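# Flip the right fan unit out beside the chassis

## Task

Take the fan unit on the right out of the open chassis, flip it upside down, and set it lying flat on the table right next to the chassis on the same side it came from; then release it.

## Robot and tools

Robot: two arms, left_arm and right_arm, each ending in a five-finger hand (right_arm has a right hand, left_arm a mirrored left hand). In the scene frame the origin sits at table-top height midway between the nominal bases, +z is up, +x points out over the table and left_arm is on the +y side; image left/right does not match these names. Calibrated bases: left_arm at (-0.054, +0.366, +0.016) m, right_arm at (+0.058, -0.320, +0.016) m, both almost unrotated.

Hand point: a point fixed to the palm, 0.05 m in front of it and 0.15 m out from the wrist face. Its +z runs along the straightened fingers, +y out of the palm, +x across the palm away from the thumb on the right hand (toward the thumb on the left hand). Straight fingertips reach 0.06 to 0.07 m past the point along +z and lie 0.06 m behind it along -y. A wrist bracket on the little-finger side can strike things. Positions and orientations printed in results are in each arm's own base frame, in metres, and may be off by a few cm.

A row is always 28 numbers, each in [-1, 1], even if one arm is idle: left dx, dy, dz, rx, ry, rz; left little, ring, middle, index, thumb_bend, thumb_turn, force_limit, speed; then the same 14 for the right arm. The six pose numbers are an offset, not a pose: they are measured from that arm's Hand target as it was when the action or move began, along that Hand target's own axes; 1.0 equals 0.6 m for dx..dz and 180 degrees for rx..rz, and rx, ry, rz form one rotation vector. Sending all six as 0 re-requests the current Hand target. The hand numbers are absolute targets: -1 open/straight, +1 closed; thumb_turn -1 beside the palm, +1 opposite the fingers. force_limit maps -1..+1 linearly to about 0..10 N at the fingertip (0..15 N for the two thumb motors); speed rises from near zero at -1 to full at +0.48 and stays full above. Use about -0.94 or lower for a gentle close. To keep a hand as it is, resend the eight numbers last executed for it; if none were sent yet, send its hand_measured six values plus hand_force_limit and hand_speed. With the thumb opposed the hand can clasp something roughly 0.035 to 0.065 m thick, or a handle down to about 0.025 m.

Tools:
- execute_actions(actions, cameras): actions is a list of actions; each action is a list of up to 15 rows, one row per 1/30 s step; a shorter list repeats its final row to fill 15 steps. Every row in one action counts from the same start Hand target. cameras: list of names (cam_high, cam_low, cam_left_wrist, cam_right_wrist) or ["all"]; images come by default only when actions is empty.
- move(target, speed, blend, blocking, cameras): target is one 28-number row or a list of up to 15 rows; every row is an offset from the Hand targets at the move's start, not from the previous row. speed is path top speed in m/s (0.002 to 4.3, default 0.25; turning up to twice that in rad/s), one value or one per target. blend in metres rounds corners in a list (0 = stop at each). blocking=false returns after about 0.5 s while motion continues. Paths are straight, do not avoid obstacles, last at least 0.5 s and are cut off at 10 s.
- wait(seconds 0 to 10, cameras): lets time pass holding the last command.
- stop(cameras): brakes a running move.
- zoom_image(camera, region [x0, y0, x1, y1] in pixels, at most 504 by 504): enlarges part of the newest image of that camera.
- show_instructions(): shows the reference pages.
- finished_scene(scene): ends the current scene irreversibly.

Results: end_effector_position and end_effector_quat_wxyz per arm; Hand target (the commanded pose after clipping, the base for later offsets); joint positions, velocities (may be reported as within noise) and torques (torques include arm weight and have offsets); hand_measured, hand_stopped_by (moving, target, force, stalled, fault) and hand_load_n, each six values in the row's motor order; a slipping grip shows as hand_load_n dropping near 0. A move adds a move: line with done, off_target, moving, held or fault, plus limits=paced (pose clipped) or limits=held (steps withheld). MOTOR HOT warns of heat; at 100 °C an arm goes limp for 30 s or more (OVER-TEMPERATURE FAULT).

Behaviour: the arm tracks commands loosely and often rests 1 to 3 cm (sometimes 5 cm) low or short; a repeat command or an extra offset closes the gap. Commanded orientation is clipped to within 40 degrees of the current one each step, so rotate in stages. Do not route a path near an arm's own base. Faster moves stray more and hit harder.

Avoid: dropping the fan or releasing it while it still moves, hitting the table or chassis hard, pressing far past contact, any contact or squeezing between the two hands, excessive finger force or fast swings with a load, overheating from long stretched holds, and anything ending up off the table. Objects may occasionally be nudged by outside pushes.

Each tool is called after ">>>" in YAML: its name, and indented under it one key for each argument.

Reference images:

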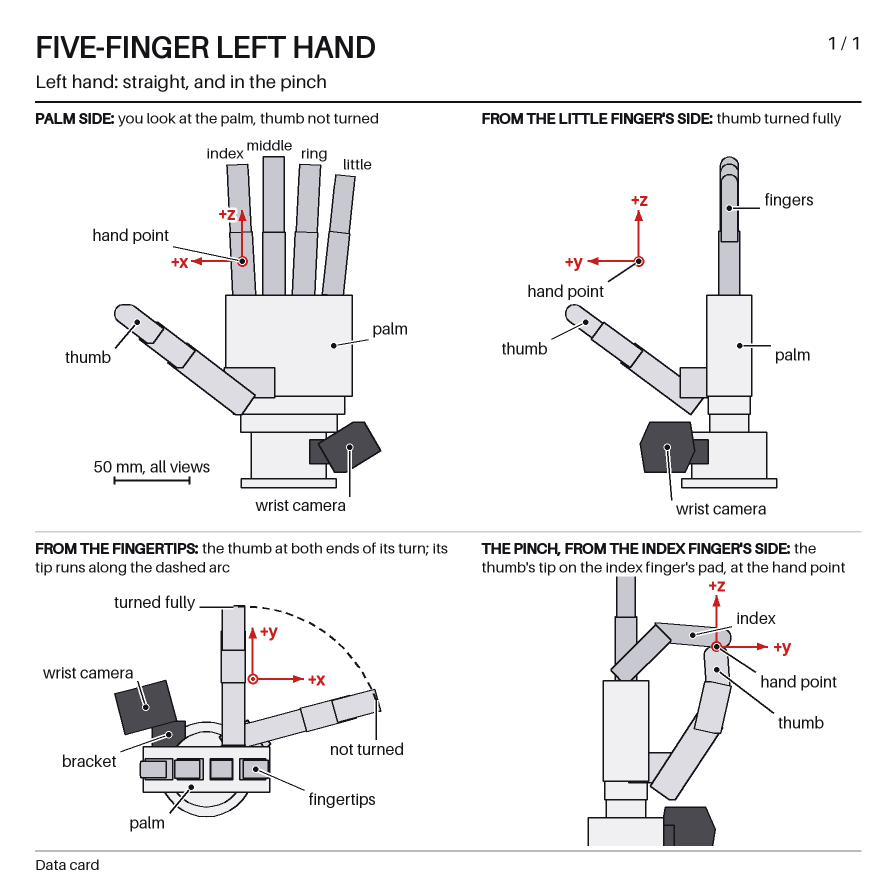

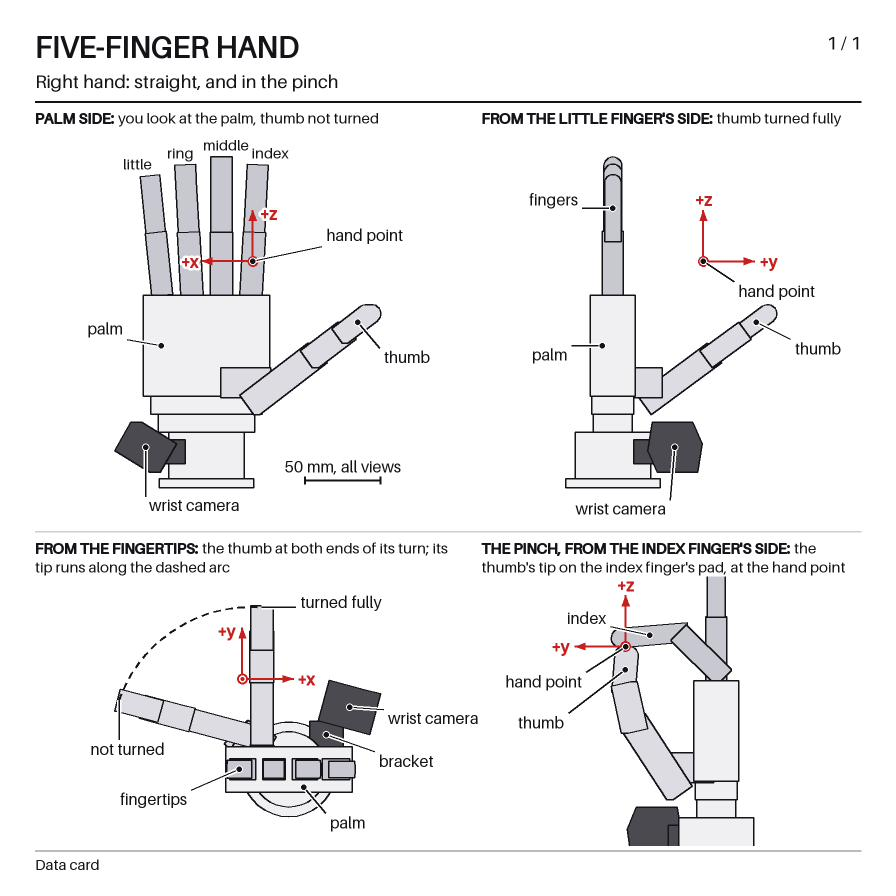

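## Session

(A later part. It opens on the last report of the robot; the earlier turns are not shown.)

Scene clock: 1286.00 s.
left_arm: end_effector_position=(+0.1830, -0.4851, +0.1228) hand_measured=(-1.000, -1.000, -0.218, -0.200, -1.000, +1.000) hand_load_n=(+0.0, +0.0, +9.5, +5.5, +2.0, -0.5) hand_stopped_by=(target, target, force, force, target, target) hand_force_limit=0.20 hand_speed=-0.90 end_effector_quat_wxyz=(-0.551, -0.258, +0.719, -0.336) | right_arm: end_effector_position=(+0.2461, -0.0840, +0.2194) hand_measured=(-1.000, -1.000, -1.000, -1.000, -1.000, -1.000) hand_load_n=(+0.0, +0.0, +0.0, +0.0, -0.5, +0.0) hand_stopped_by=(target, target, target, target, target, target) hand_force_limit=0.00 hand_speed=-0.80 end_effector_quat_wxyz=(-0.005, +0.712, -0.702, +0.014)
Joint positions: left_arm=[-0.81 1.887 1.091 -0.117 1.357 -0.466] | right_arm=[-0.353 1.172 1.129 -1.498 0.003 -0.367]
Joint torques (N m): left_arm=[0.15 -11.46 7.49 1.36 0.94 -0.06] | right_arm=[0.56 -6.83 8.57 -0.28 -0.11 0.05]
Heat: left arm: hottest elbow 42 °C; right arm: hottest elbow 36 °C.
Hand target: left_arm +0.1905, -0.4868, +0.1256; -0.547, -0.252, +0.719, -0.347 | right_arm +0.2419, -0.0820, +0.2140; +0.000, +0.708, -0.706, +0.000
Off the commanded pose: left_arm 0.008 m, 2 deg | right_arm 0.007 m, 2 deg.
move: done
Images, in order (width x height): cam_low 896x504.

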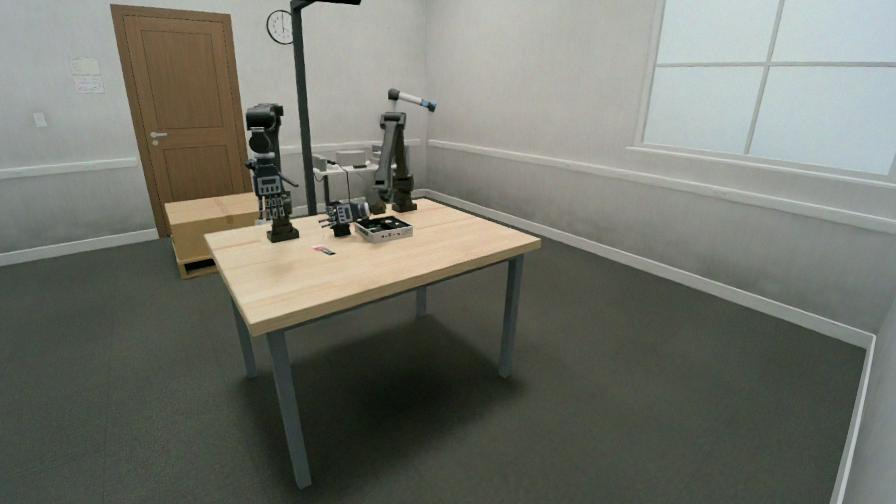

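>>> move:
  target:
    - [0.0138, 0.039, 0.0281, 0,0,0, -1,-1,0.1,0.1,-1,1,0.2,-0.9, 0,0,0,0,0,0,-1,-1,-1,-1,-1,-1,0,-0.8]
  speed: 0.08
  cameras: ["cam_low"]

>>> zoom_image:
  camera: "cam_low"
  region: [310, 200, 370, 250]

Scene clock: 1292.20 s.
left_arm: end_effector_position=(+0.1623, -0.4814, +0.1106) hand_measured=(-1.000, -1.000, -0.218, -0.200, -1.000, +1.000) hand_load_n=(+0.0, +0.0, +11.0, +1.5, +1.5, +0.0) hand_stopped_by=(target, target, force, force, target, target) hand_force_limit=0.20 hand_speed=-0.90 end_effector_quat_wxyz=(-0.548, -0.260, +0.719, -0.339) | right_arm: end_effector_position=(+0.2461, -0.0840, +0.2194) hand_measured=(-1.000, -1.000, -1.000, -1.000, -1.000, -1.000) hand_load_n=(+0.0, +0.0, +0.0, +0.0, +0.0, +0.0) hand_stopped_by=(target, target, target, target, target, target) hand_force_limit=0.00 hand_speed=-0.80 end_effector_quat_wxyz=(-0.005, +0.712, -0.702, +0.014)
Joint positions: left_arm=[-0.835 1.876 1.007 0.061 1.334 -0.569] | right_arm=[-0.353 1.172 1.129 -1.498 0.003 -0.367]
Joint torques (N m): left_arm=[-1.32 -12.98 6.41 1.47 0.71 -0.3] | right_arm=[0.67 -7.12 8.64 -0.12 -0.17 0.03]
Heat: left arm: hottest elbow 41 °C; right arm: hottest elbow 36 °C.
Hand target: left_arm +0.1606, -0.4850, +0.1257; -0.547, -0.252, +0.719, -0.347 | right_arm +0.2419, -0.0820, +0.2140; +0.000, +0.708, -0.706, +0.000
Off the commanded pose: left_arm 0.016 m, 1 deg | right_arm 0.007 m, 2 deg.
move: off_target (left_arm)
Images, in order (width x height): cam_low 896x504.

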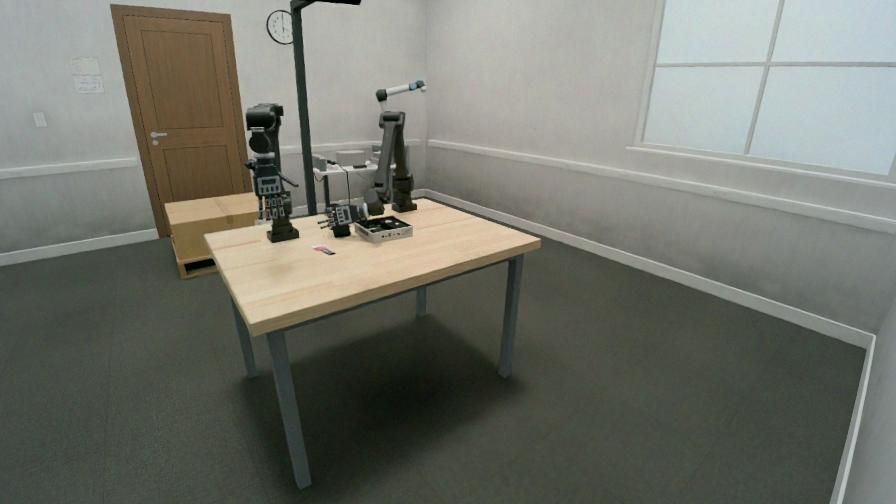

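Scaled by 8.400 from the camera's 896x504 image, which has a finer 1280x720 frame.

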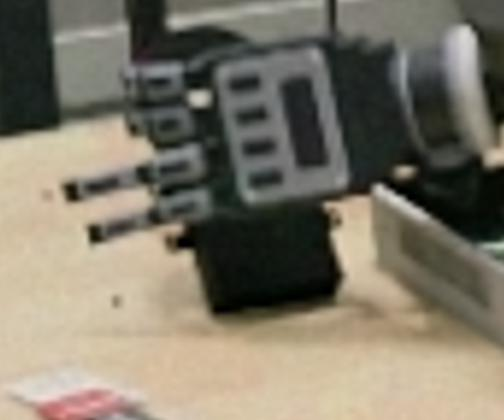

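>>> move:
  target:
    - [0.0801, -0.0186, -0.0134, 0,0,0, -1,-1,0.1,0.1,-1,1,0.2,-0.9, 0,0,0,0,0,0,-1,-1,-1,-1,-1,-1,0,-0.8]
  speed: 0.12
  cameras: ["cam_left_wrist", "cam_high", "cam_low"]

>>> zoom_image:
  camera: "cam_high"
  region: [350, 100, 450, 200]

>>> zoom_image:
  camera: "cam_low"
  region: [300, 170, 380, 250]

Scene clock: 1298.43 s.
left_arm: end_effector_position=(+0.1576, -0.4763, +0.1579) hand_measured=(-1.000, -1.000, -0.218, -0.200, -1.000, +1.000) hand_load_n=(+0.0, +0.0, +11.0, +1.5, +1.5, +0.0) hand_stopped_by=(target, target, force, force, target, target) hand_force_limit=0.20 hand_speed=-0.90 end_effector_quat_wxyz=(-0.548, -0.261, +0.719, -0.340) | right_arm: end_effector_position=(+0.2461, -0.0840, +0.2194) hand_measured=(-1.000, -1.000, -1.000, -1.000, -1.000, -1.000) hand_load_n=(+0.0, +0.0, +0.0, +0.0, +0.0, +0.0) hand_stopped_by=(target, target, target, target, target, target) hand_force_limit=0.00 hand_speed=-0.80 end_effector_quat_wxyz=(-0.005, +0.712, -0.702, +0.014)
Joint positions: left_arm=[-0.835 1.765 1.007 -0.038 1.333 -0.58] | right_arm=[-0.353 1.172 1.129 -1.498 0.003 -0.367]
Joint torques (N m): left_arm=[-1.32 -11.63 9.4 0.75 0.74 -0.26] | right_arm=[0.62 -6.89 8.7 -0.2 -0.12 0.02]
Heat: left arm: hottest elbow 41 °C; right arm: hottest elbow 36 °C.
Hand target: left_arm +0.1606, -0.4849, +0.1757; -0.547, -0.252, +0.719, -0.347 | right_arm +0.2419, -0.0820, +0.2140; +0.000, +0.708, -0.706, +0.000
Off the commanded pose: left_arm 0.020 m, 1 deg | right_arm 0.007 m, 2 deg.
move: off_target (left_arm)
Images, in order (width x height): cam_high 896x504, cam_low 896x504, cam_left_wrist 672x504.

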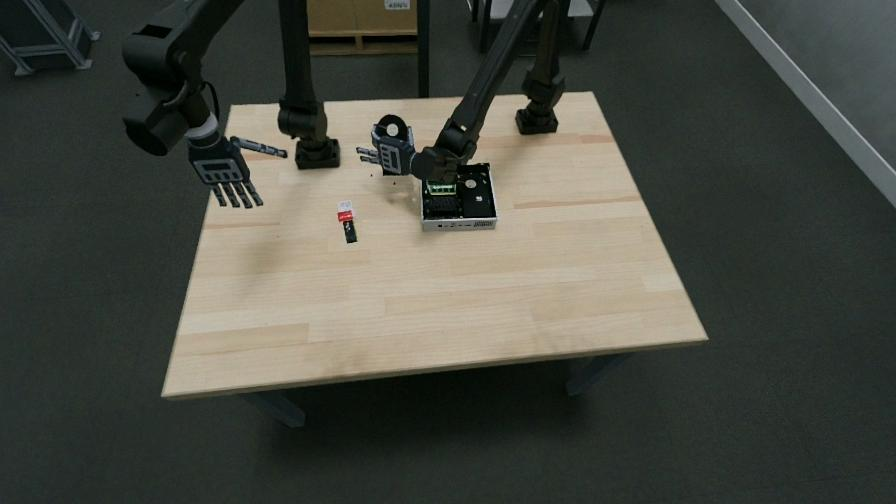

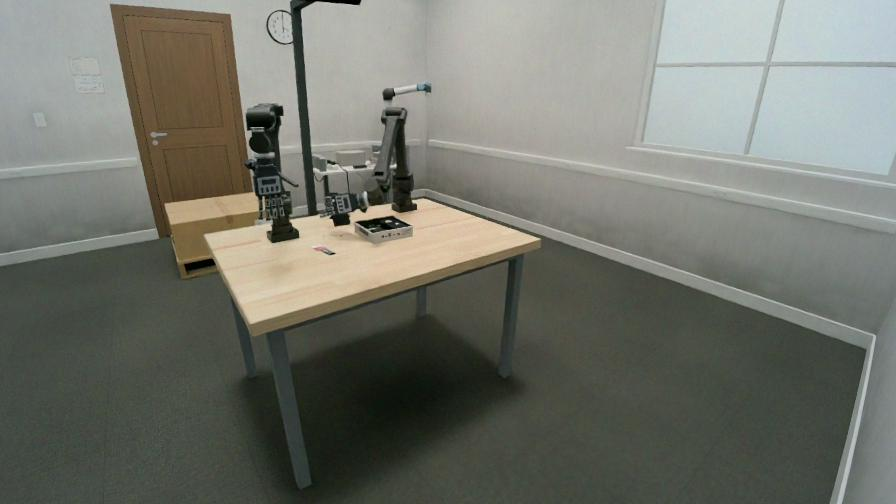

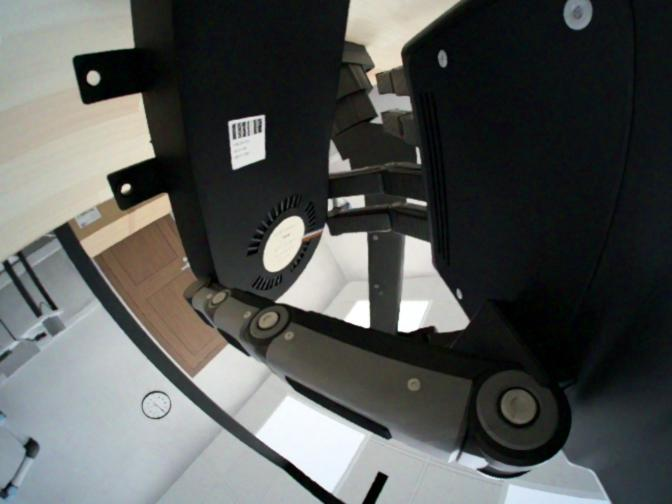

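Scaled by 5.040 from the camera's 896x504 image, which has a finer 1280x720 frame.

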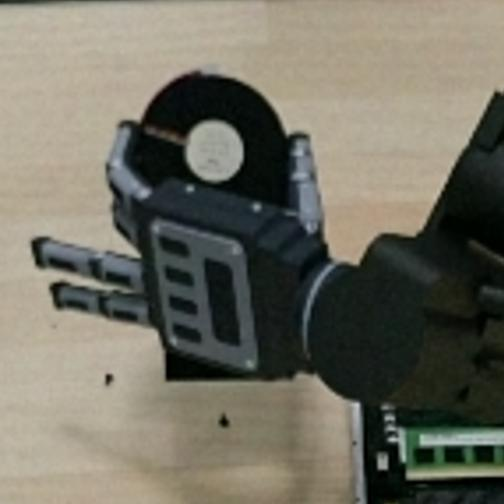

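Scaled by 6.300 from the camera's 896x504 image, which has a finer 1280x720 frame.

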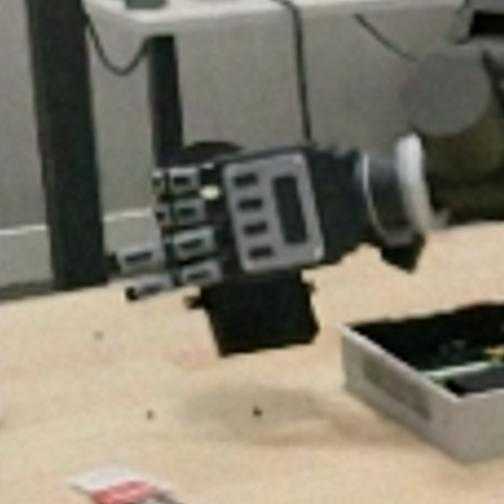

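>>> move:
  target:
    - [-0.018, -0.05, -0.036, 0,0,0, -1,-1,0.1,0.1,-1,1,0.2,-0.9, 0,0,0,0,0,0,-1,-1,-1,-1,-1,-1,0,-0.8]
    - [-0.018, -0.05, -0.036, 0,0,0, -1,-1,0.1,-0.26,-1,1,0.2,-0.9, 0,0,0,0,0,0,-1,-1,-1,-1,-1,-1,0,-0.8]
  speed: 0.12
  cameras: ["cam_left_wrist", "cam_high"]

>>> zoom_image:
  camera: "cam_high"
  region: [350, 100, 450, 200]

Scene clock: 1325.97 s.
left_arm: end_effector_position=(+0.1864, -0.4767, +0.1610) hand_measured=(-1.000, -1.000, -0.218, -0.260, -1.000, +1.000) hand_load_n=(-0.5, +0.0, +11.5, +0.0, +1.5, +0.0) hand_stopped_by=(target, target, force, target, target, target) hand_force_limit=0.20 hand_speed=-0.90 end_effector_quat_wxyz=(-0.553, -0.268, +0.716, -0.331) | right_arm: end_effector_position=(+0.2461, -0.0840, +0.2194) hand_measured=(-1.000, -1.000, -1.000, -1.000, -1.000, -1.000) hand_load_n=(+0.0, +0.0, +0.0, +0.0, +0.0, +0.0) hand_stopped_by=(target, target, target, target, target, target) hand_force_limit=0.00 hand_speed=-0.80 end_effector_quat_wxyz=(-0.005, +0.712, -0.702, +0.014)
Joint positions: left_arm=[-0.793 1.81 1.109 -0.264 1.363 -0.434] | right_arm=[-0.353 1.172 1.129 -1.498 0.003 -0.367]
Joint torques (N m): left_arm=[-0.32 -10.99 11.19 0.61 1 -0.06] | right_arm=[0.09 -6.53 8.62 -0.28 -0.14 0.02]
Heat: left arm: hottest elbow 41 °C; right arm: hottest elbow 36 °C.
Hand target: left_arm +0.1990, -0.4874, +0.1753; -0.547, -0.252, +0.719, -0.347 | right_arm +0.2419, -0.0820, +0.2140; +0.000, +0.708, -0.706, +0.000
Off the commanded pose: left_arm 0.022 m, 3 deg | right_arm 0.007 m, 2 deg.
move: off_target (left_arm); target 2's new numbers were sent with left_arm's hand 0.022 m and 3 deg from that target
Images, in order (width x height): cam_high 896x504, cam_left_wrist 672x504.

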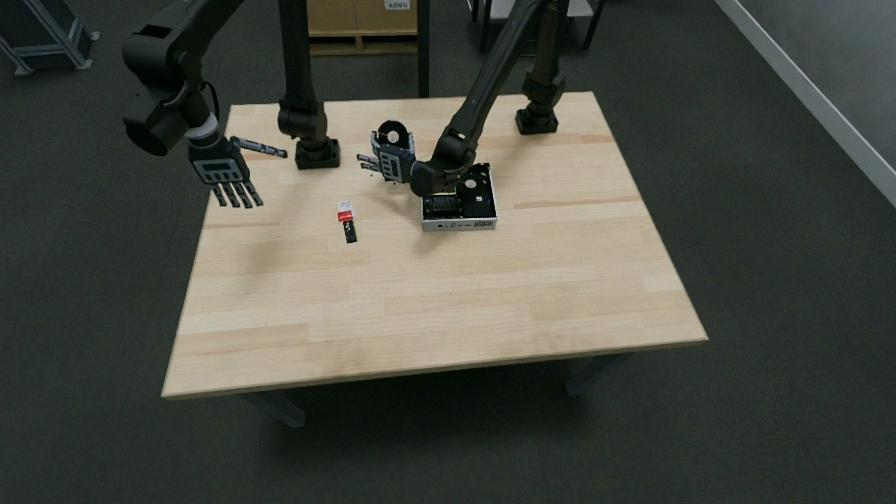

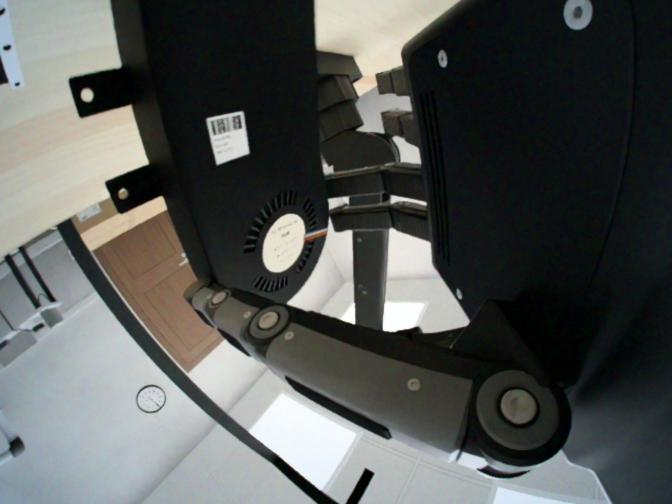

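Scaled by 5.040 from the camera's 896x504 image, which has a finer 1280x720 frame.

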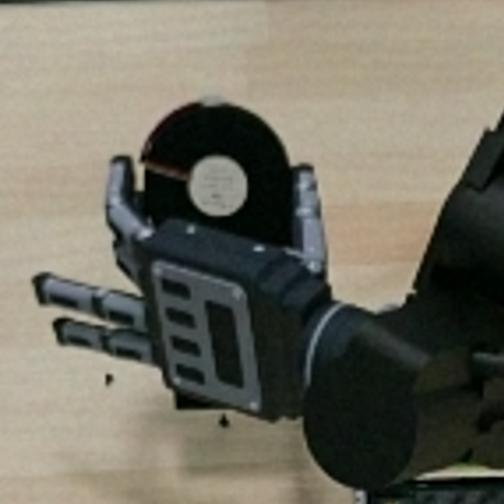

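>>> move:
  target:
    - [0, 0, 0, 0,0,0, -1,-1,-0.228,-0.26,-1,1,0.2,-0.9, 0,0,0,0,0,0,-1,-1,-1,-1,-1,-1,0,-0.8]
  speed: 0.12
  cameras: ["cam_left_wrist"]

Scene clock: 1329.10 s.
left_arm: end_effector_position=(+0.1864, -0.4766, +0.1610) hand_measured=(-1.000, -1.000, -0.230, -0.260, -1.000, +1.000) hand_load_n=(+0.0, +0.0, +7.0, +0.0, +1.0, -0.5) hand_stopped_by=(target, target, force, target, target, target) hand_force_limit=0.20 hand_speed=-0.90 end_effector_quat_wxyz=(-0.553, -0.267, +0.716, -0.331) | right_arm: end_effector_position=(+0.2461, -0.0840, +0.2194) hand_measured=(-1.000, -1.000, -1.000, -1.000, -1.000, -1.000) hand_load_n=(+0.0, +0.0, +0.0, +0.5, +0.0, +0.0) hand_stopped_by=(target, target, target, target, target, target) hand_force_limit=0.00 hand_speed=-0.80 end_effector_quat_wxyz=(-0.005, +0.712, -0.702, +0.014)
Joint positions: left_arm=[-0.793 1.81 1.109 -0.264 1.363 -0.433] | right_arm=[-0.353 1.172 1.129 -1.498 0.003 -0.367]
Joint torques (N m): left_arm=[-0.32 -10.99 11.19 0.61 1 -0.04] | right_arm=[0.56 -6.77 8.53 -0.24 -0.12 0.03]
Heat: left arm: hottest elbow 42 °C; right arm: hottest elbow 36 °C.
Hand target: left_arm +0.1990, -0.4874, +0.1753; -0.547, -0.252, +0.719, -0.347 | right_arm +0.2419, -0.0820, +0.2140; +0.000, +0.708, -0.706, +0.000
Off the commanded pose: left_arm 0.022 m, 3 deg | right_arm 0.007 m, 2 deg.
move: off_target (left_arm)
Images, in order (width x height): cam_left_wrist 672x504.

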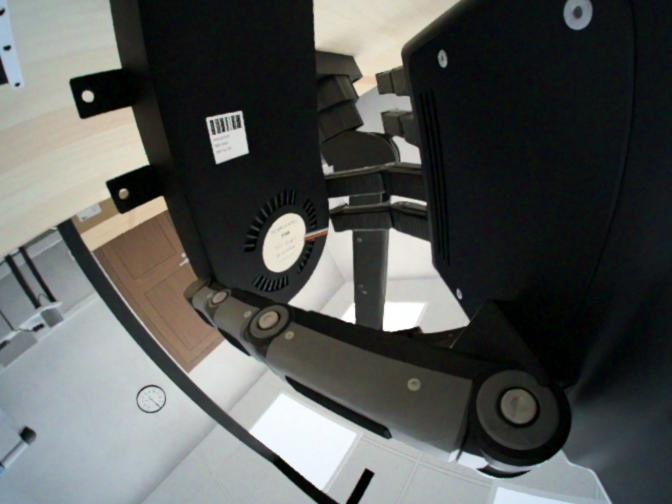

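>>> move:
  target:
    - [0, 0, 0, 0,0,0, -1,-1,-0.238,-0.26,-1,1,0.2,-0.9, 0,0,0,0,0,0,-1,-1,-1,-1,-1,-1,0,-0.8]
  speed: 0.12
  cameras: ["cam_left_wrist"]

Scene clock: 1332.40 s.
left_arm: end_effector_position=(+0.1864, -0.4766, +0.1610) hand_measured=(-1.000, -1.000, -0.238, -0.260, -1.000, +1.000) hand_load_n=(+0.0, +0.0, +3.0, +0.0, +0.5, -0.5) hand_stopped_by=(target, target, target, target, target, target) hand_force_limit=0.20 hand_speed=-0.90 end_effector_quat_wxyz=(-0.553, -0.267, +0.717, -0.331) | right_arm: end_effector_position=(+0.2461, -0.0840, +0.2194) hand_measured=(-1.000, -1.000, -1.000, -1.000, -1.000, -1.000) hand_load_n=(+0.0, +0.0, +0.0, +0.0, +0.0, +0.0) hand_stopped_by=(target, target, target, target, target, target) hand_force_limit=0.00 hand_speed=-0.80 end_effector_quat_wxyz=(-0.005, +0.712, -0.702, +0.014)
Joint positions: left_arm=[-0.793 1.81 1.109 -0.264 1.363 -0.433] | right_arm=[-0.353 1.172 1.129 -1.498 0.003 -0.367]
Joint torques (N m): left_arm=[-0.32 -10.99 11.19 0.61 1 -0.07] | right_arm=[0.38 -6.59 8.64 -0.17 -0.13 0.05]
Heat: left arm: hottest elbow 42 °C; right arm: hottest elbow 36 °C.
Hand target: left_arm +0.1990, -0.4874, +0.1753; -0.547, -0.252, +0.719, -0.347 | right_arm +0.2419, -0.0820, +0.2140; +0.000, +0.708, -0.706, +0.000
Off the commanded pose: left_arm 0.022 m, 3 deg | right_arm 0.007 m, 2 deg.
move: off_target (left_arm)
Images, in order (width x height): cam_left_wrist 672x504.

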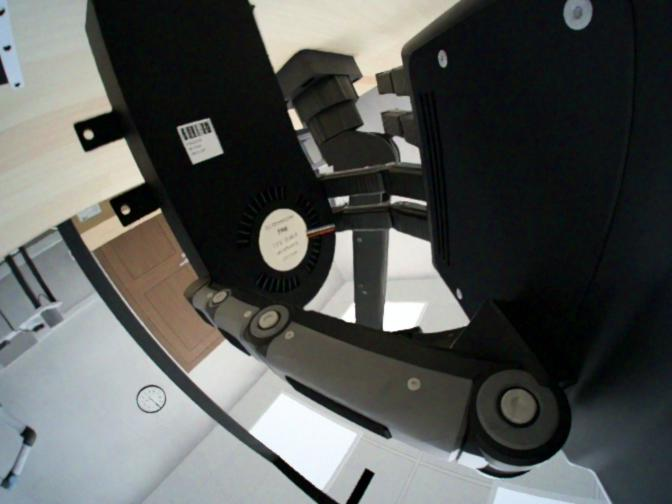

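>>> move:
  target:
    - [0, 0, 0, 0,0,0, -1,-1,0.05,-0.26,-1,1,-0.2,-0.9, 0,0,0,0,0,0,-1,-1,-1,-1,-1,-1,0,-0.8]
    - [-0.0568, -0.0627, -0.0452, 0,0,0, -1,-1,0.05,-0.26,-1,1,-0.2,-0.9, 0,0,0,0,0,0,-1,-1,-1,-1,-1,-1,0,-0.8]
  speed: 0.1
  cameras: ["cam_left_wrist","cam_high","cam_low"]

>>> zoom_image:
  camera: "cam_low"
  region: [300, 190, 380, 250]

>>> zoom_image:
  camera: "cam_high"
  region: [350, 100, 450, 200]

Scene clock: 1346.17 s.
left_arm: end_effector_position=(+0.2403, -0.4820, +0.1435) hand_measured=(-1.000, -1.000, -0.232, -0.260, -1.000, +1.000) hand_load_n=(+0.0, +0.0, +5.5, +0.0, +0.5, -1.0) hand_stopped_by=(target, target, force, target, target, target) hand_force_limit=-0.20 hand_speed=-0.90 end_effector_quat_wxyz=(-0.553, -0.265, +0.717, -0.333) | right_arm: end_effector_position=(+0.2461, -0.0840, +0.2194) hand_measured=(-1.000, -1.000, -1.000, -1.000, -1.000, -1.000) hand_load_n=(+0.0, -0.5, +0.0, +0.0, +0.0, +0.0) hand_stopped_by=(target, target, target, target, target, target) hand_force_limit=0.00 hand_speed=-0.80 end_effector_quat_wxyz=(-0.005, +0.712, -0.702, +0.014)
Joint positions: left_arm=[-0.731 1.952 1.308 -0.608 1.393 -0.136] | right_arm=[-0.353 1.172 1.129 -1.498 0.003 -0.367]
Joint torques (N m): left_arm=[-0.32 -12.45 10.95 0.35 1.11 -0.01] | right_arm=[0.38 -6.65 8.65 -0.36 -0.15 0.11]
Heat: left arm: hottest elbow 44 °C; right arm: hottest elbow 36 °C.
Hand target: left_arm +0.2529, -0.4908, +0.1554; -0.547, -0.251, +0.719, -0.347 | right_arm +0.2419, -0.0820, +0.2140; +0.000, +0.708, -0.706, +0.000
Off the commanded pose: left_arm 0.019 m, 2 deg | right_arm 0.007 m, 2 deg.
move: off_target (left_arm)
Images, in order (width x height): cam_high 896x504, cam_low 896x504, cam_left_wrist 672x504.

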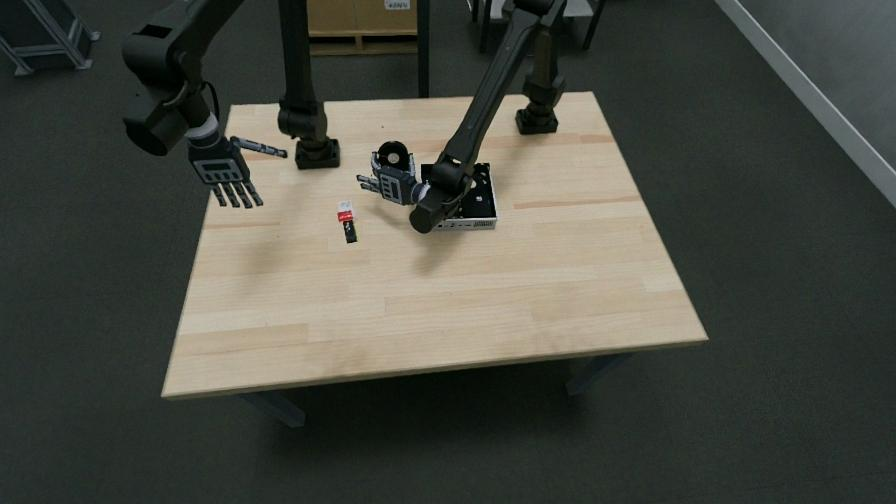

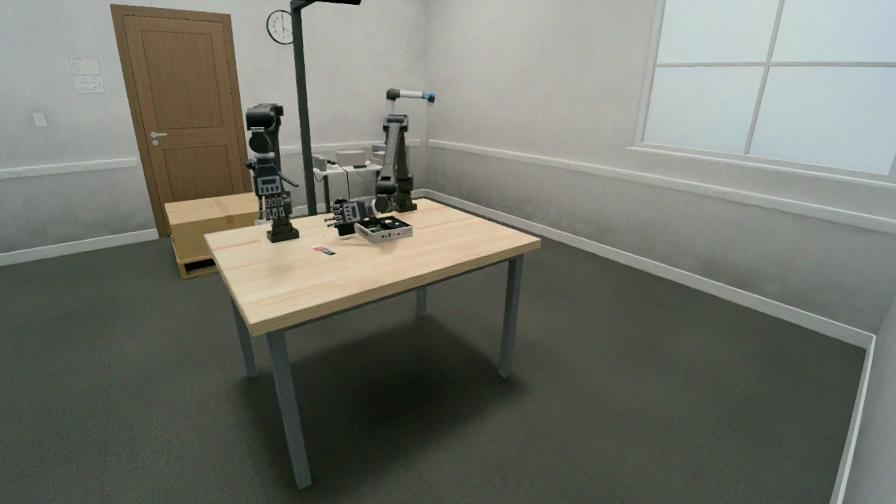

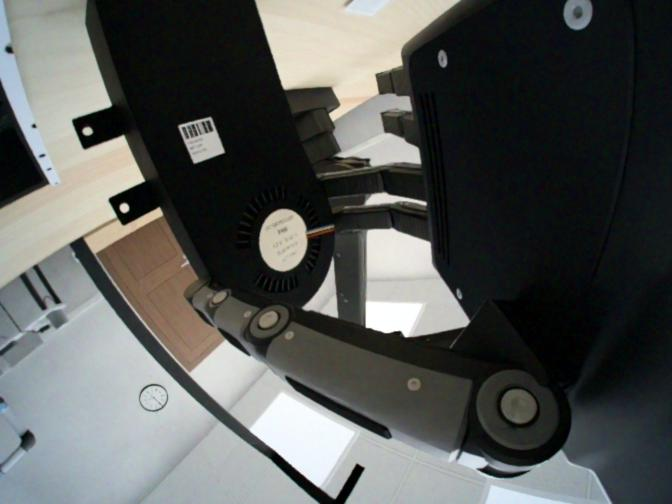

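Scaled by 6.300 from the camera's 896x504 image, which has a finer 1280x720 frame.

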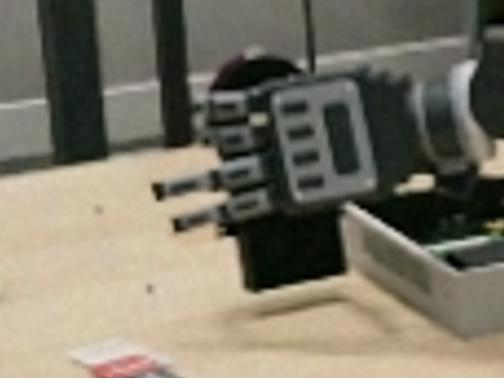

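Scaled by 5.040 from the camera's 896x504 image, which has a finer 1280x720 frame.

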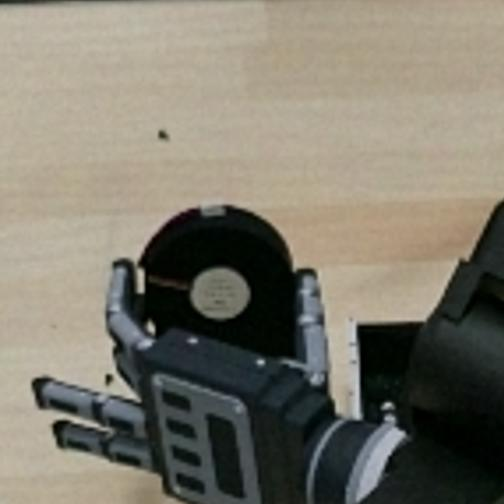

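>>> move:
  target:
    - [-0.0192, 0.0123, -0.0076, 0,0,0, -1,-1,0.05,-0.26,-1,1,-0.2,-0.9, 0,0,0,0,0,0,-1,-1,-1,-1,-1,-1,0,-0.8]
  speed: 0.08

Scene clock: 1353.00 s.
left_arm: end_effector_position=(+0.2389, -0.4775, +0.1326) hand_measured=(-1.000, -1.000, -0.232, -0.260, -1.000, +1.000) hand_load_n=(+0.0, +0.0, +6.0, +0.0, +0.5, -1.0) hand_stopped_by=(target, target, force, target, target, target) hand_force_limit=-0.20 hand_speed=-0.90 end_effector_quat_wxyz=(-0.553, -0.260, +0.719, -0.332) | right_arm: end_effector_position=(+0.2461, -0.0840, +0.2194) hand_measured=(-1.000, -1.000, -1.000, -1.000, -1.000, -1.000) hand_load_n=(+0.5, +0.0, +0.0, +0.0, +0.0, +0.0) hand_stopped_by=(target, target, target, target, target, target) hand_force_limit=0.00 hand_speed=-0.80 end_effector_quat_wxyz=(-0.005, +0.712, -0.702, +0.014)
Joint positions: left_arm=[-0.727 1.97 1.308 -0.649 1.395 -0.07] | right_arm=[-0.353 1.172 1.129 -1.498 0.003 -0.367]
Joint torques (N m): left_arm=[0.38 -12.69 10.15 0.28 1.16 -0.02] | right_arm=[0.62 -6.48 8.58 -0.16 -0.12 0.05]
Heat: left arm: hottest elbow 43 °C; right arm: hottest elbow 36 °C.
Hand target: left_arm +0.2533, -0.4829, +0.1433; -0.547, -0.252, +0.719, -0.347 | right_arm +0.2419, -0.0820, +0.2140; +0.000, +0.708, -0.706, +0.000
Off the commanded pose: left_arm 0.019 m, 2 deg | right_arm 0.007 m, 2 deg.
move: off_target (left_arm)

>>> move:
  target:
    - [-0.0096, 0.0022, 0.0016, 0,0,0, -1,-1,0.05,-0.26,-1,1,-0.2,-0.9, 0,0,0,0,0,0,-1,-1,-1,-1,-1,-1,0,-0.8]
  speed: 0.08
  cameras: ["cam_left_wrist", "cam_low"]

>>> zoom_image:
  camera: "cam_low"
  region: [300, 190, 380, 250]

Scene clock: 1357.47 s.
left_arm: end_effector_position=(+0.2389, -0.4772, +0.1302) hand_measured=(-1.000, -1.000, -0.232, -0.260, -1.000, +1.000) hand_load_n=(+0.0, +0.5, +5.5, +0.0, +0.5, +0.0) hand_stopped_by=(target, target, force, target, target, target) hand_force_limit=-0.20 hand_speed=-0.90 end_effector_quat_wxyz=(-0.555, -0.261, +0.717, -0.331) | right_arm: end_effector_position=(+0.2461, -0.0840, +0.2194) hand_measured=(-1.000, -1.000, -1.000, -1.000, -1.000, -1.000) hand_load_n=(+0.0, +0.0, +0.0, +0.0, +0.0, +0.0) hand_stopped_by=(target, target, target, target, target, target) hand_force_limit=0.00 hand_speed=-0.80 end_effector_quat_wxyz=(-0.005, +0.712, -0.702, +0.014)
Joint positions: left_arm=[-0.727 1.976 1.308 -0.649 1.399 -0.068] | right_arm=[-0.353 1.172 1.129 -1.498 0.003 -0.367]
Joint torques (N m): left_arm=[0.38 -12.45 9.94 0.55 1.02 -0.02] | right_arm=[1.32 -6.3 8.68 -0.31 -0.15 0.04]
Heat: left arm: hottest elbow 43 °C; right arm: hottest elbow 36 °C.
Hand target: left_arm +0.2534, -0.4828, +0.1375; -0.547, -0.252, +0.719, -0.347 | right_arm +0.2419, -0.0820, +0.2140; +0.000, +0.708, -0.706, +0.000
Off the commanded pose: left_arm 0.017 m, 2 deg | right_arm 0.007 m, 2 deg.
move: off_target (left_arm)
Images, in order (width x height): cam_low 896x504, cam_left_wrist 672x504.

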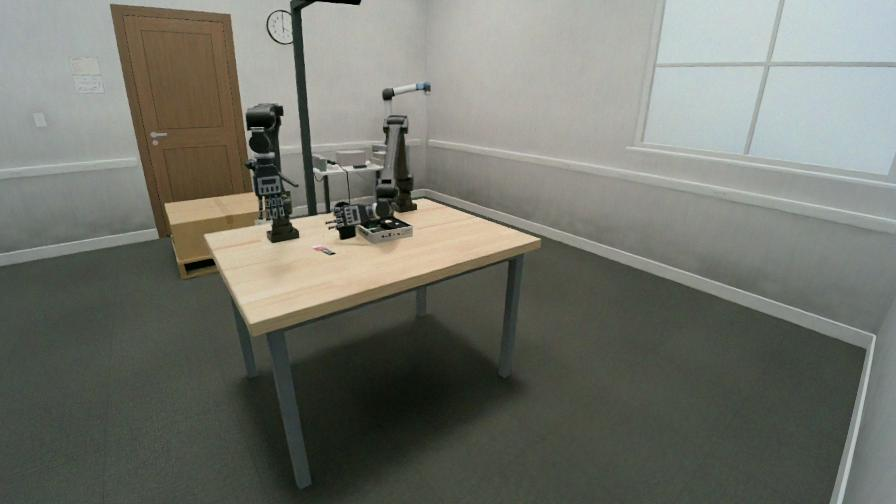

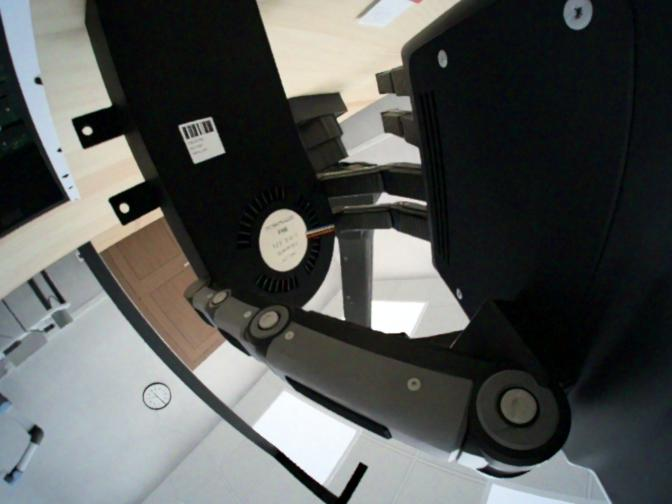

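Scaled by 6.300 from the camera's 896x504 image, which has a finer 1280x720 frame.

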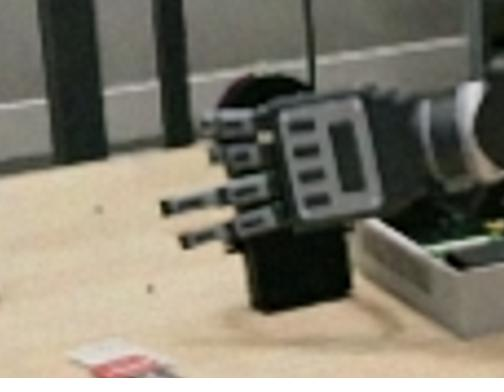

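>>> move:
  target:
    - [-0.0081, -0.0277, -0.02, 0,0,0, -1,-1,0.05,-0.26,-1,1,-0.2,-0.9, 0,0,0,0,0,0,-1,-1,-1,-1,-1,-1,0,-0.8]
  speed: 0.05
  cameras: ["cam_left_wrist", "cam_low", "cam_high"]

>>> zoom_image:
  camera: "cam_low"
  region: [300, 190, 380, 250]

>>> zoom_image:
  camera: "cam_high"
  region: [350, 100, 450, 200]

Scene clock: 1365.83 s.
left_arm: end_effector_position=(+0.2597, -0.4776, +0.1302) hand_measured=(-1.000, -1.000, -0.232, -0.260, -1.000, +1.000) hand_load_n=(+0.0, +0.0, +5.5, +0.0, +1.0, +0.0) hand_stopped_by=(target, target, force, target, target, target) hand_force_limit=-0.20 hand_speed=-0.90 end_effector_quat_wxyz=(-0.555, -0.263, +0.716, -0.331) | right_arm: end_effector_position=(+0.2461, -0.0840, +0.2194) hand_measured=(-1.000, -1.000, -1.000, -1.000, -1.000, -1.000) hand_load_n=(+0.0, +0.0, +0.0, +0.0, +0.0, +0.0) hand_stopped_by=(target, target, target, target, target, target) hand_force_limit=0.00 hand_speed=-0.80 end_effector_quat_wxyz=(-0.005, +0.712, -0.702, +0.014)
Joint positions: left_arm=[-0.703 2.023 1.394 -0.807 1.404 0.049] | right_arm=[-0.353 1.172 1.129 -1.498 0.003 -0.367]
Joint torques (N m): left_arm=[0.15 -12.86 10.59 0.17 1.03 -0.03] | right_arm=[0.79 -7 8.51 -0.34 -0.14 0.07]
Heat: left arm: hottest elbow 42 °C; right arm: hottest elbow 36 °C.
Hand target: left_arm +0.2743, -0.4842, +0.1384; -0.547, -0.251, +0.719, -0.347 | right_arm +0.2419, -0.0820, +0.2140; +0.000, +0.708, -0.706, +0.000
Off the commanded pose: left_arm 0.018 m, 2 deg | right_arm 0.007 m, 2 deg.
move: off_target (left_arm)
Images, in order (width x height): cam_high 896x504, cam_low 896x504, cam_left_wrist 672x504.

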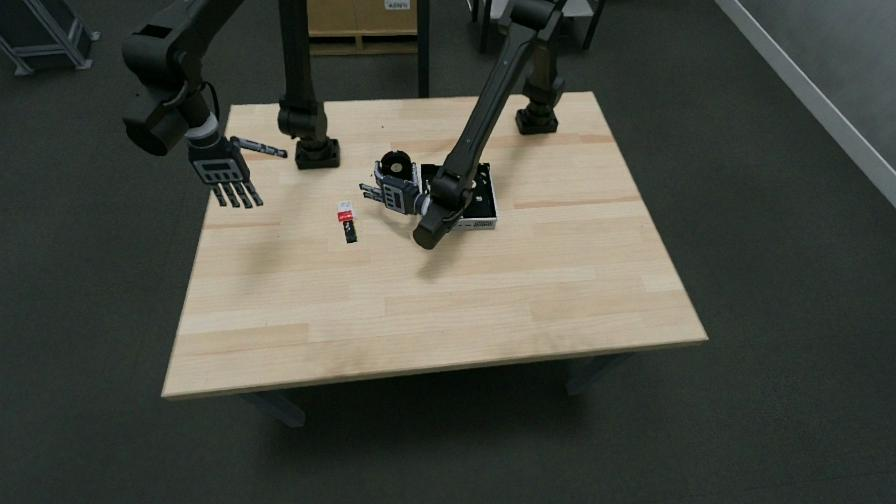

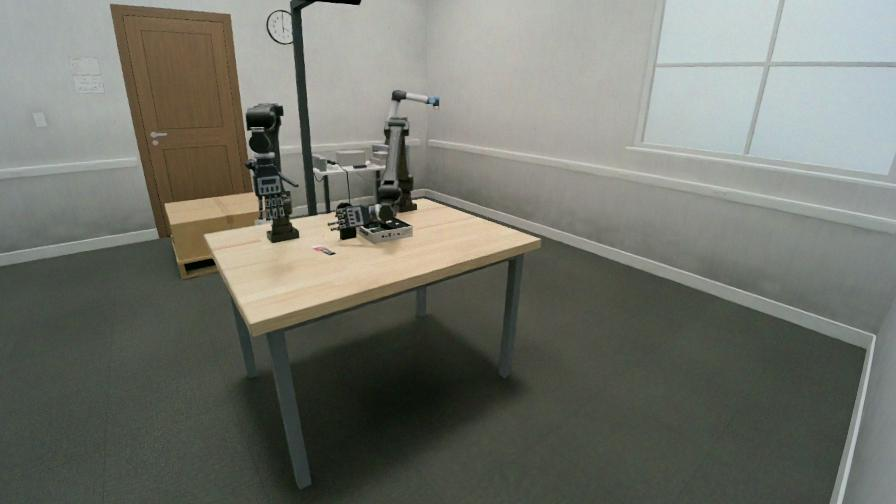

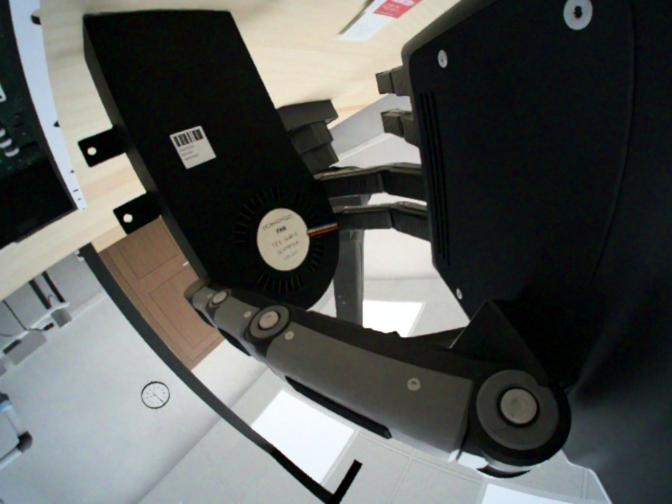

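Scaled by 6.300 from the camera's 896x504 image, which has a finer 1280x720 frame.

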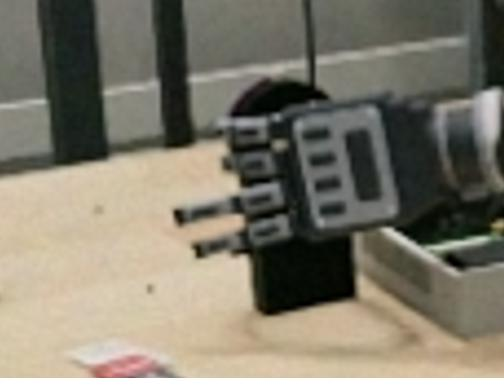

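Scaled by 5.040 from the camera's 896x504 image, which has a finer 1280x720 frame.

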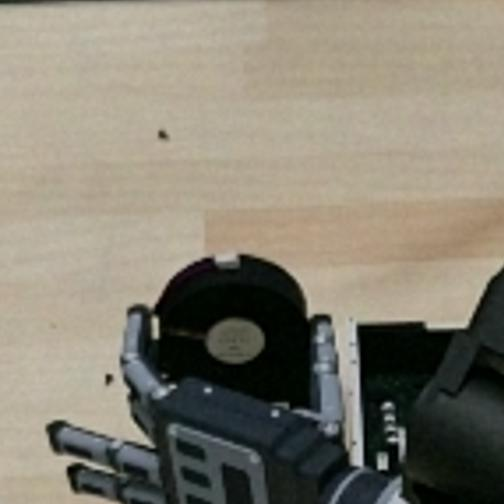

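>>> move:
  target:
    - [-0.0032, -0.0091, -0.0066, 0,0,0, -1,-1,0.05,-0.26,-1,1,-0.2,-0.9, 0,0,0,0,0,0,-1,-1,-1,-1,-1,-1,0,-0.8]
  speed: 0.05
  cameras: ["cam_left_wrist", "cam_low", "cam_high"]

>>> zoom_image:
  camera: "cam_low"
  region: [300, 190, 380, 250]

>>> zoom_image:
  camera: "cam_high"
  region: [350, 100, 450, 200]

Scene clock: 1372.43 s.
left_arm: end_effector_position=(+0.2655, -0.4787, +0.1297) hand_measured=(-1.000, -1.000, -0.232, -0.260, -1.000, +1.000) hand_load_n=(+0.0, +0.0, +5.5, +0.0, +1.0, -0.5) hand_stopped_by=(target, target, force, target, target, target) hand_force_limit=-0.20 hand_speed=-0.90 end_effector_quat_wxyz=(-0.555, -0.262, +0.717, -0.331) | right_arm: end_effector_position=(+0.2461, -0.0840, +0.2194) hand_measured=(-1.000, -1.000, -1.000, -1.000, -1.000, -1.000) hand_load_n=(+0.0, +0.0, +0.0, +0.5, +0.0, +0.0) hand_stopped_by=(target, target, target, target, target, target) hand_force_limit=0.00 hand_speed=-0.80 end_effector_quat_wxyz=(-0.005, +0.712, -0.702, +0.014)
Joint positions: left_arm=[-0.698 2.043 1.428 -0.868 1.404 0.098] | right_arm=[-0.353 1.172 1.129 -1.498 0.003 -0.367]
Joint torques (N m): left_arm=[0.44 -13.1 10.63 0.23 1.06 0.02] | right_arm=[0.26 -7.06 8.69 -0.34 -0.16 0.05]
Heat: left arm: hottest elbow 43 °C; right arm: hottest elbow 36 °C.
Hand target: left_arm +0.2813, -0.4845, +0.1383; -0.547, -0.252, +0.719, -0.347 | right_arm +0.2419, -0.0820, +0.2140; +0.000, +0.708, -0.706, +0.000
Off the commanded pose: left_arm 0.019 m, 2 deg | right_arm 0.007 m, 2 deg.
move: off_target (left_arm)
Images, in order (width x height): cam_high 896x504, cam_low 896x504, cam_left_wrist 672x504.

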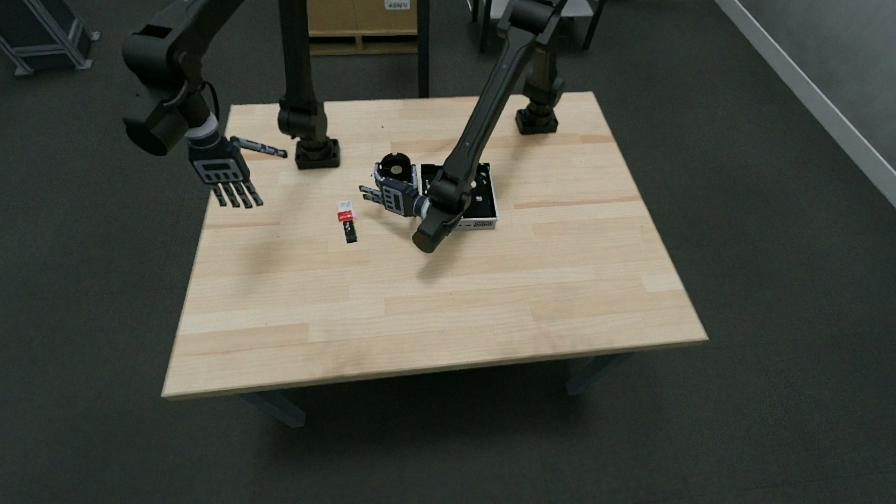

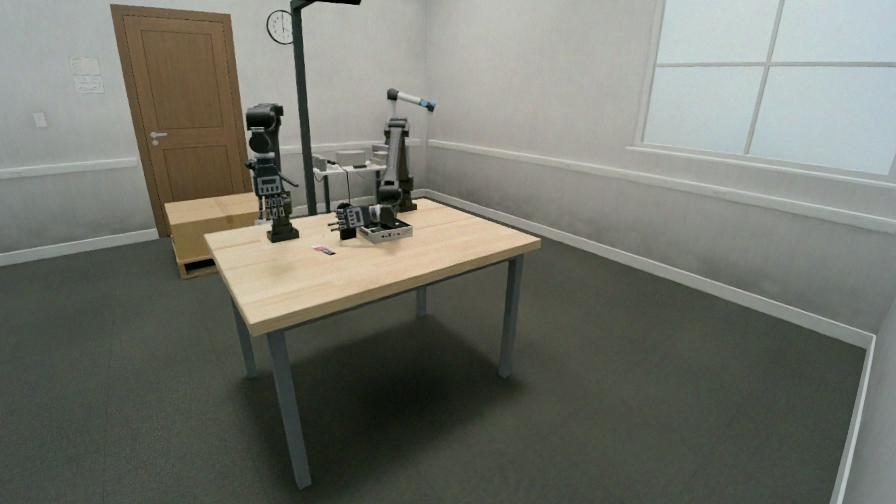

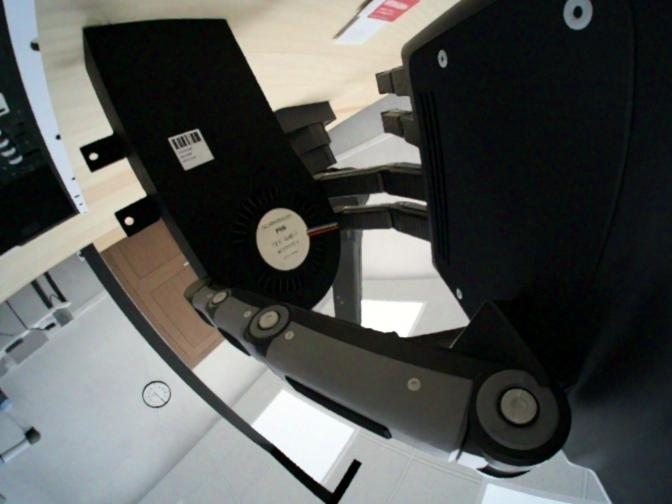

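Scaled by 6.300 from the camera's 896x504 image, which has a finer 1280x720 frame.

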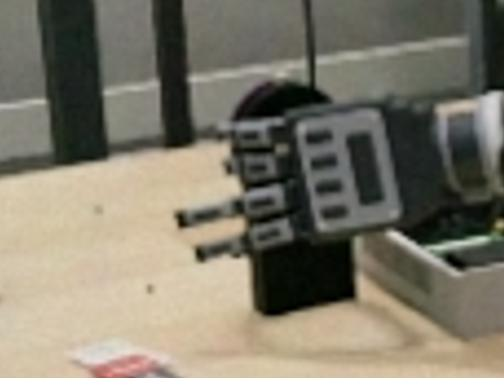

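Scaled by 5.040 from the camera's 896x504 image, which has a finer 1280x720 frame.

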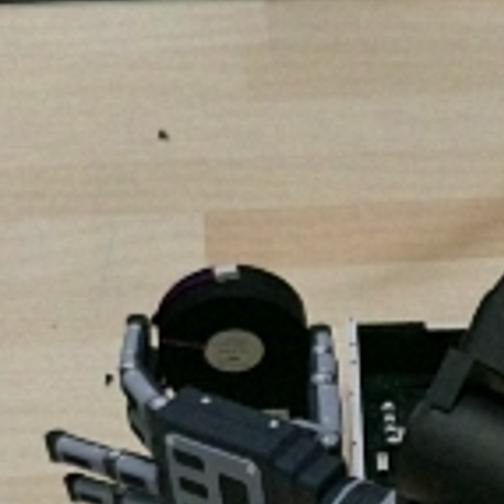

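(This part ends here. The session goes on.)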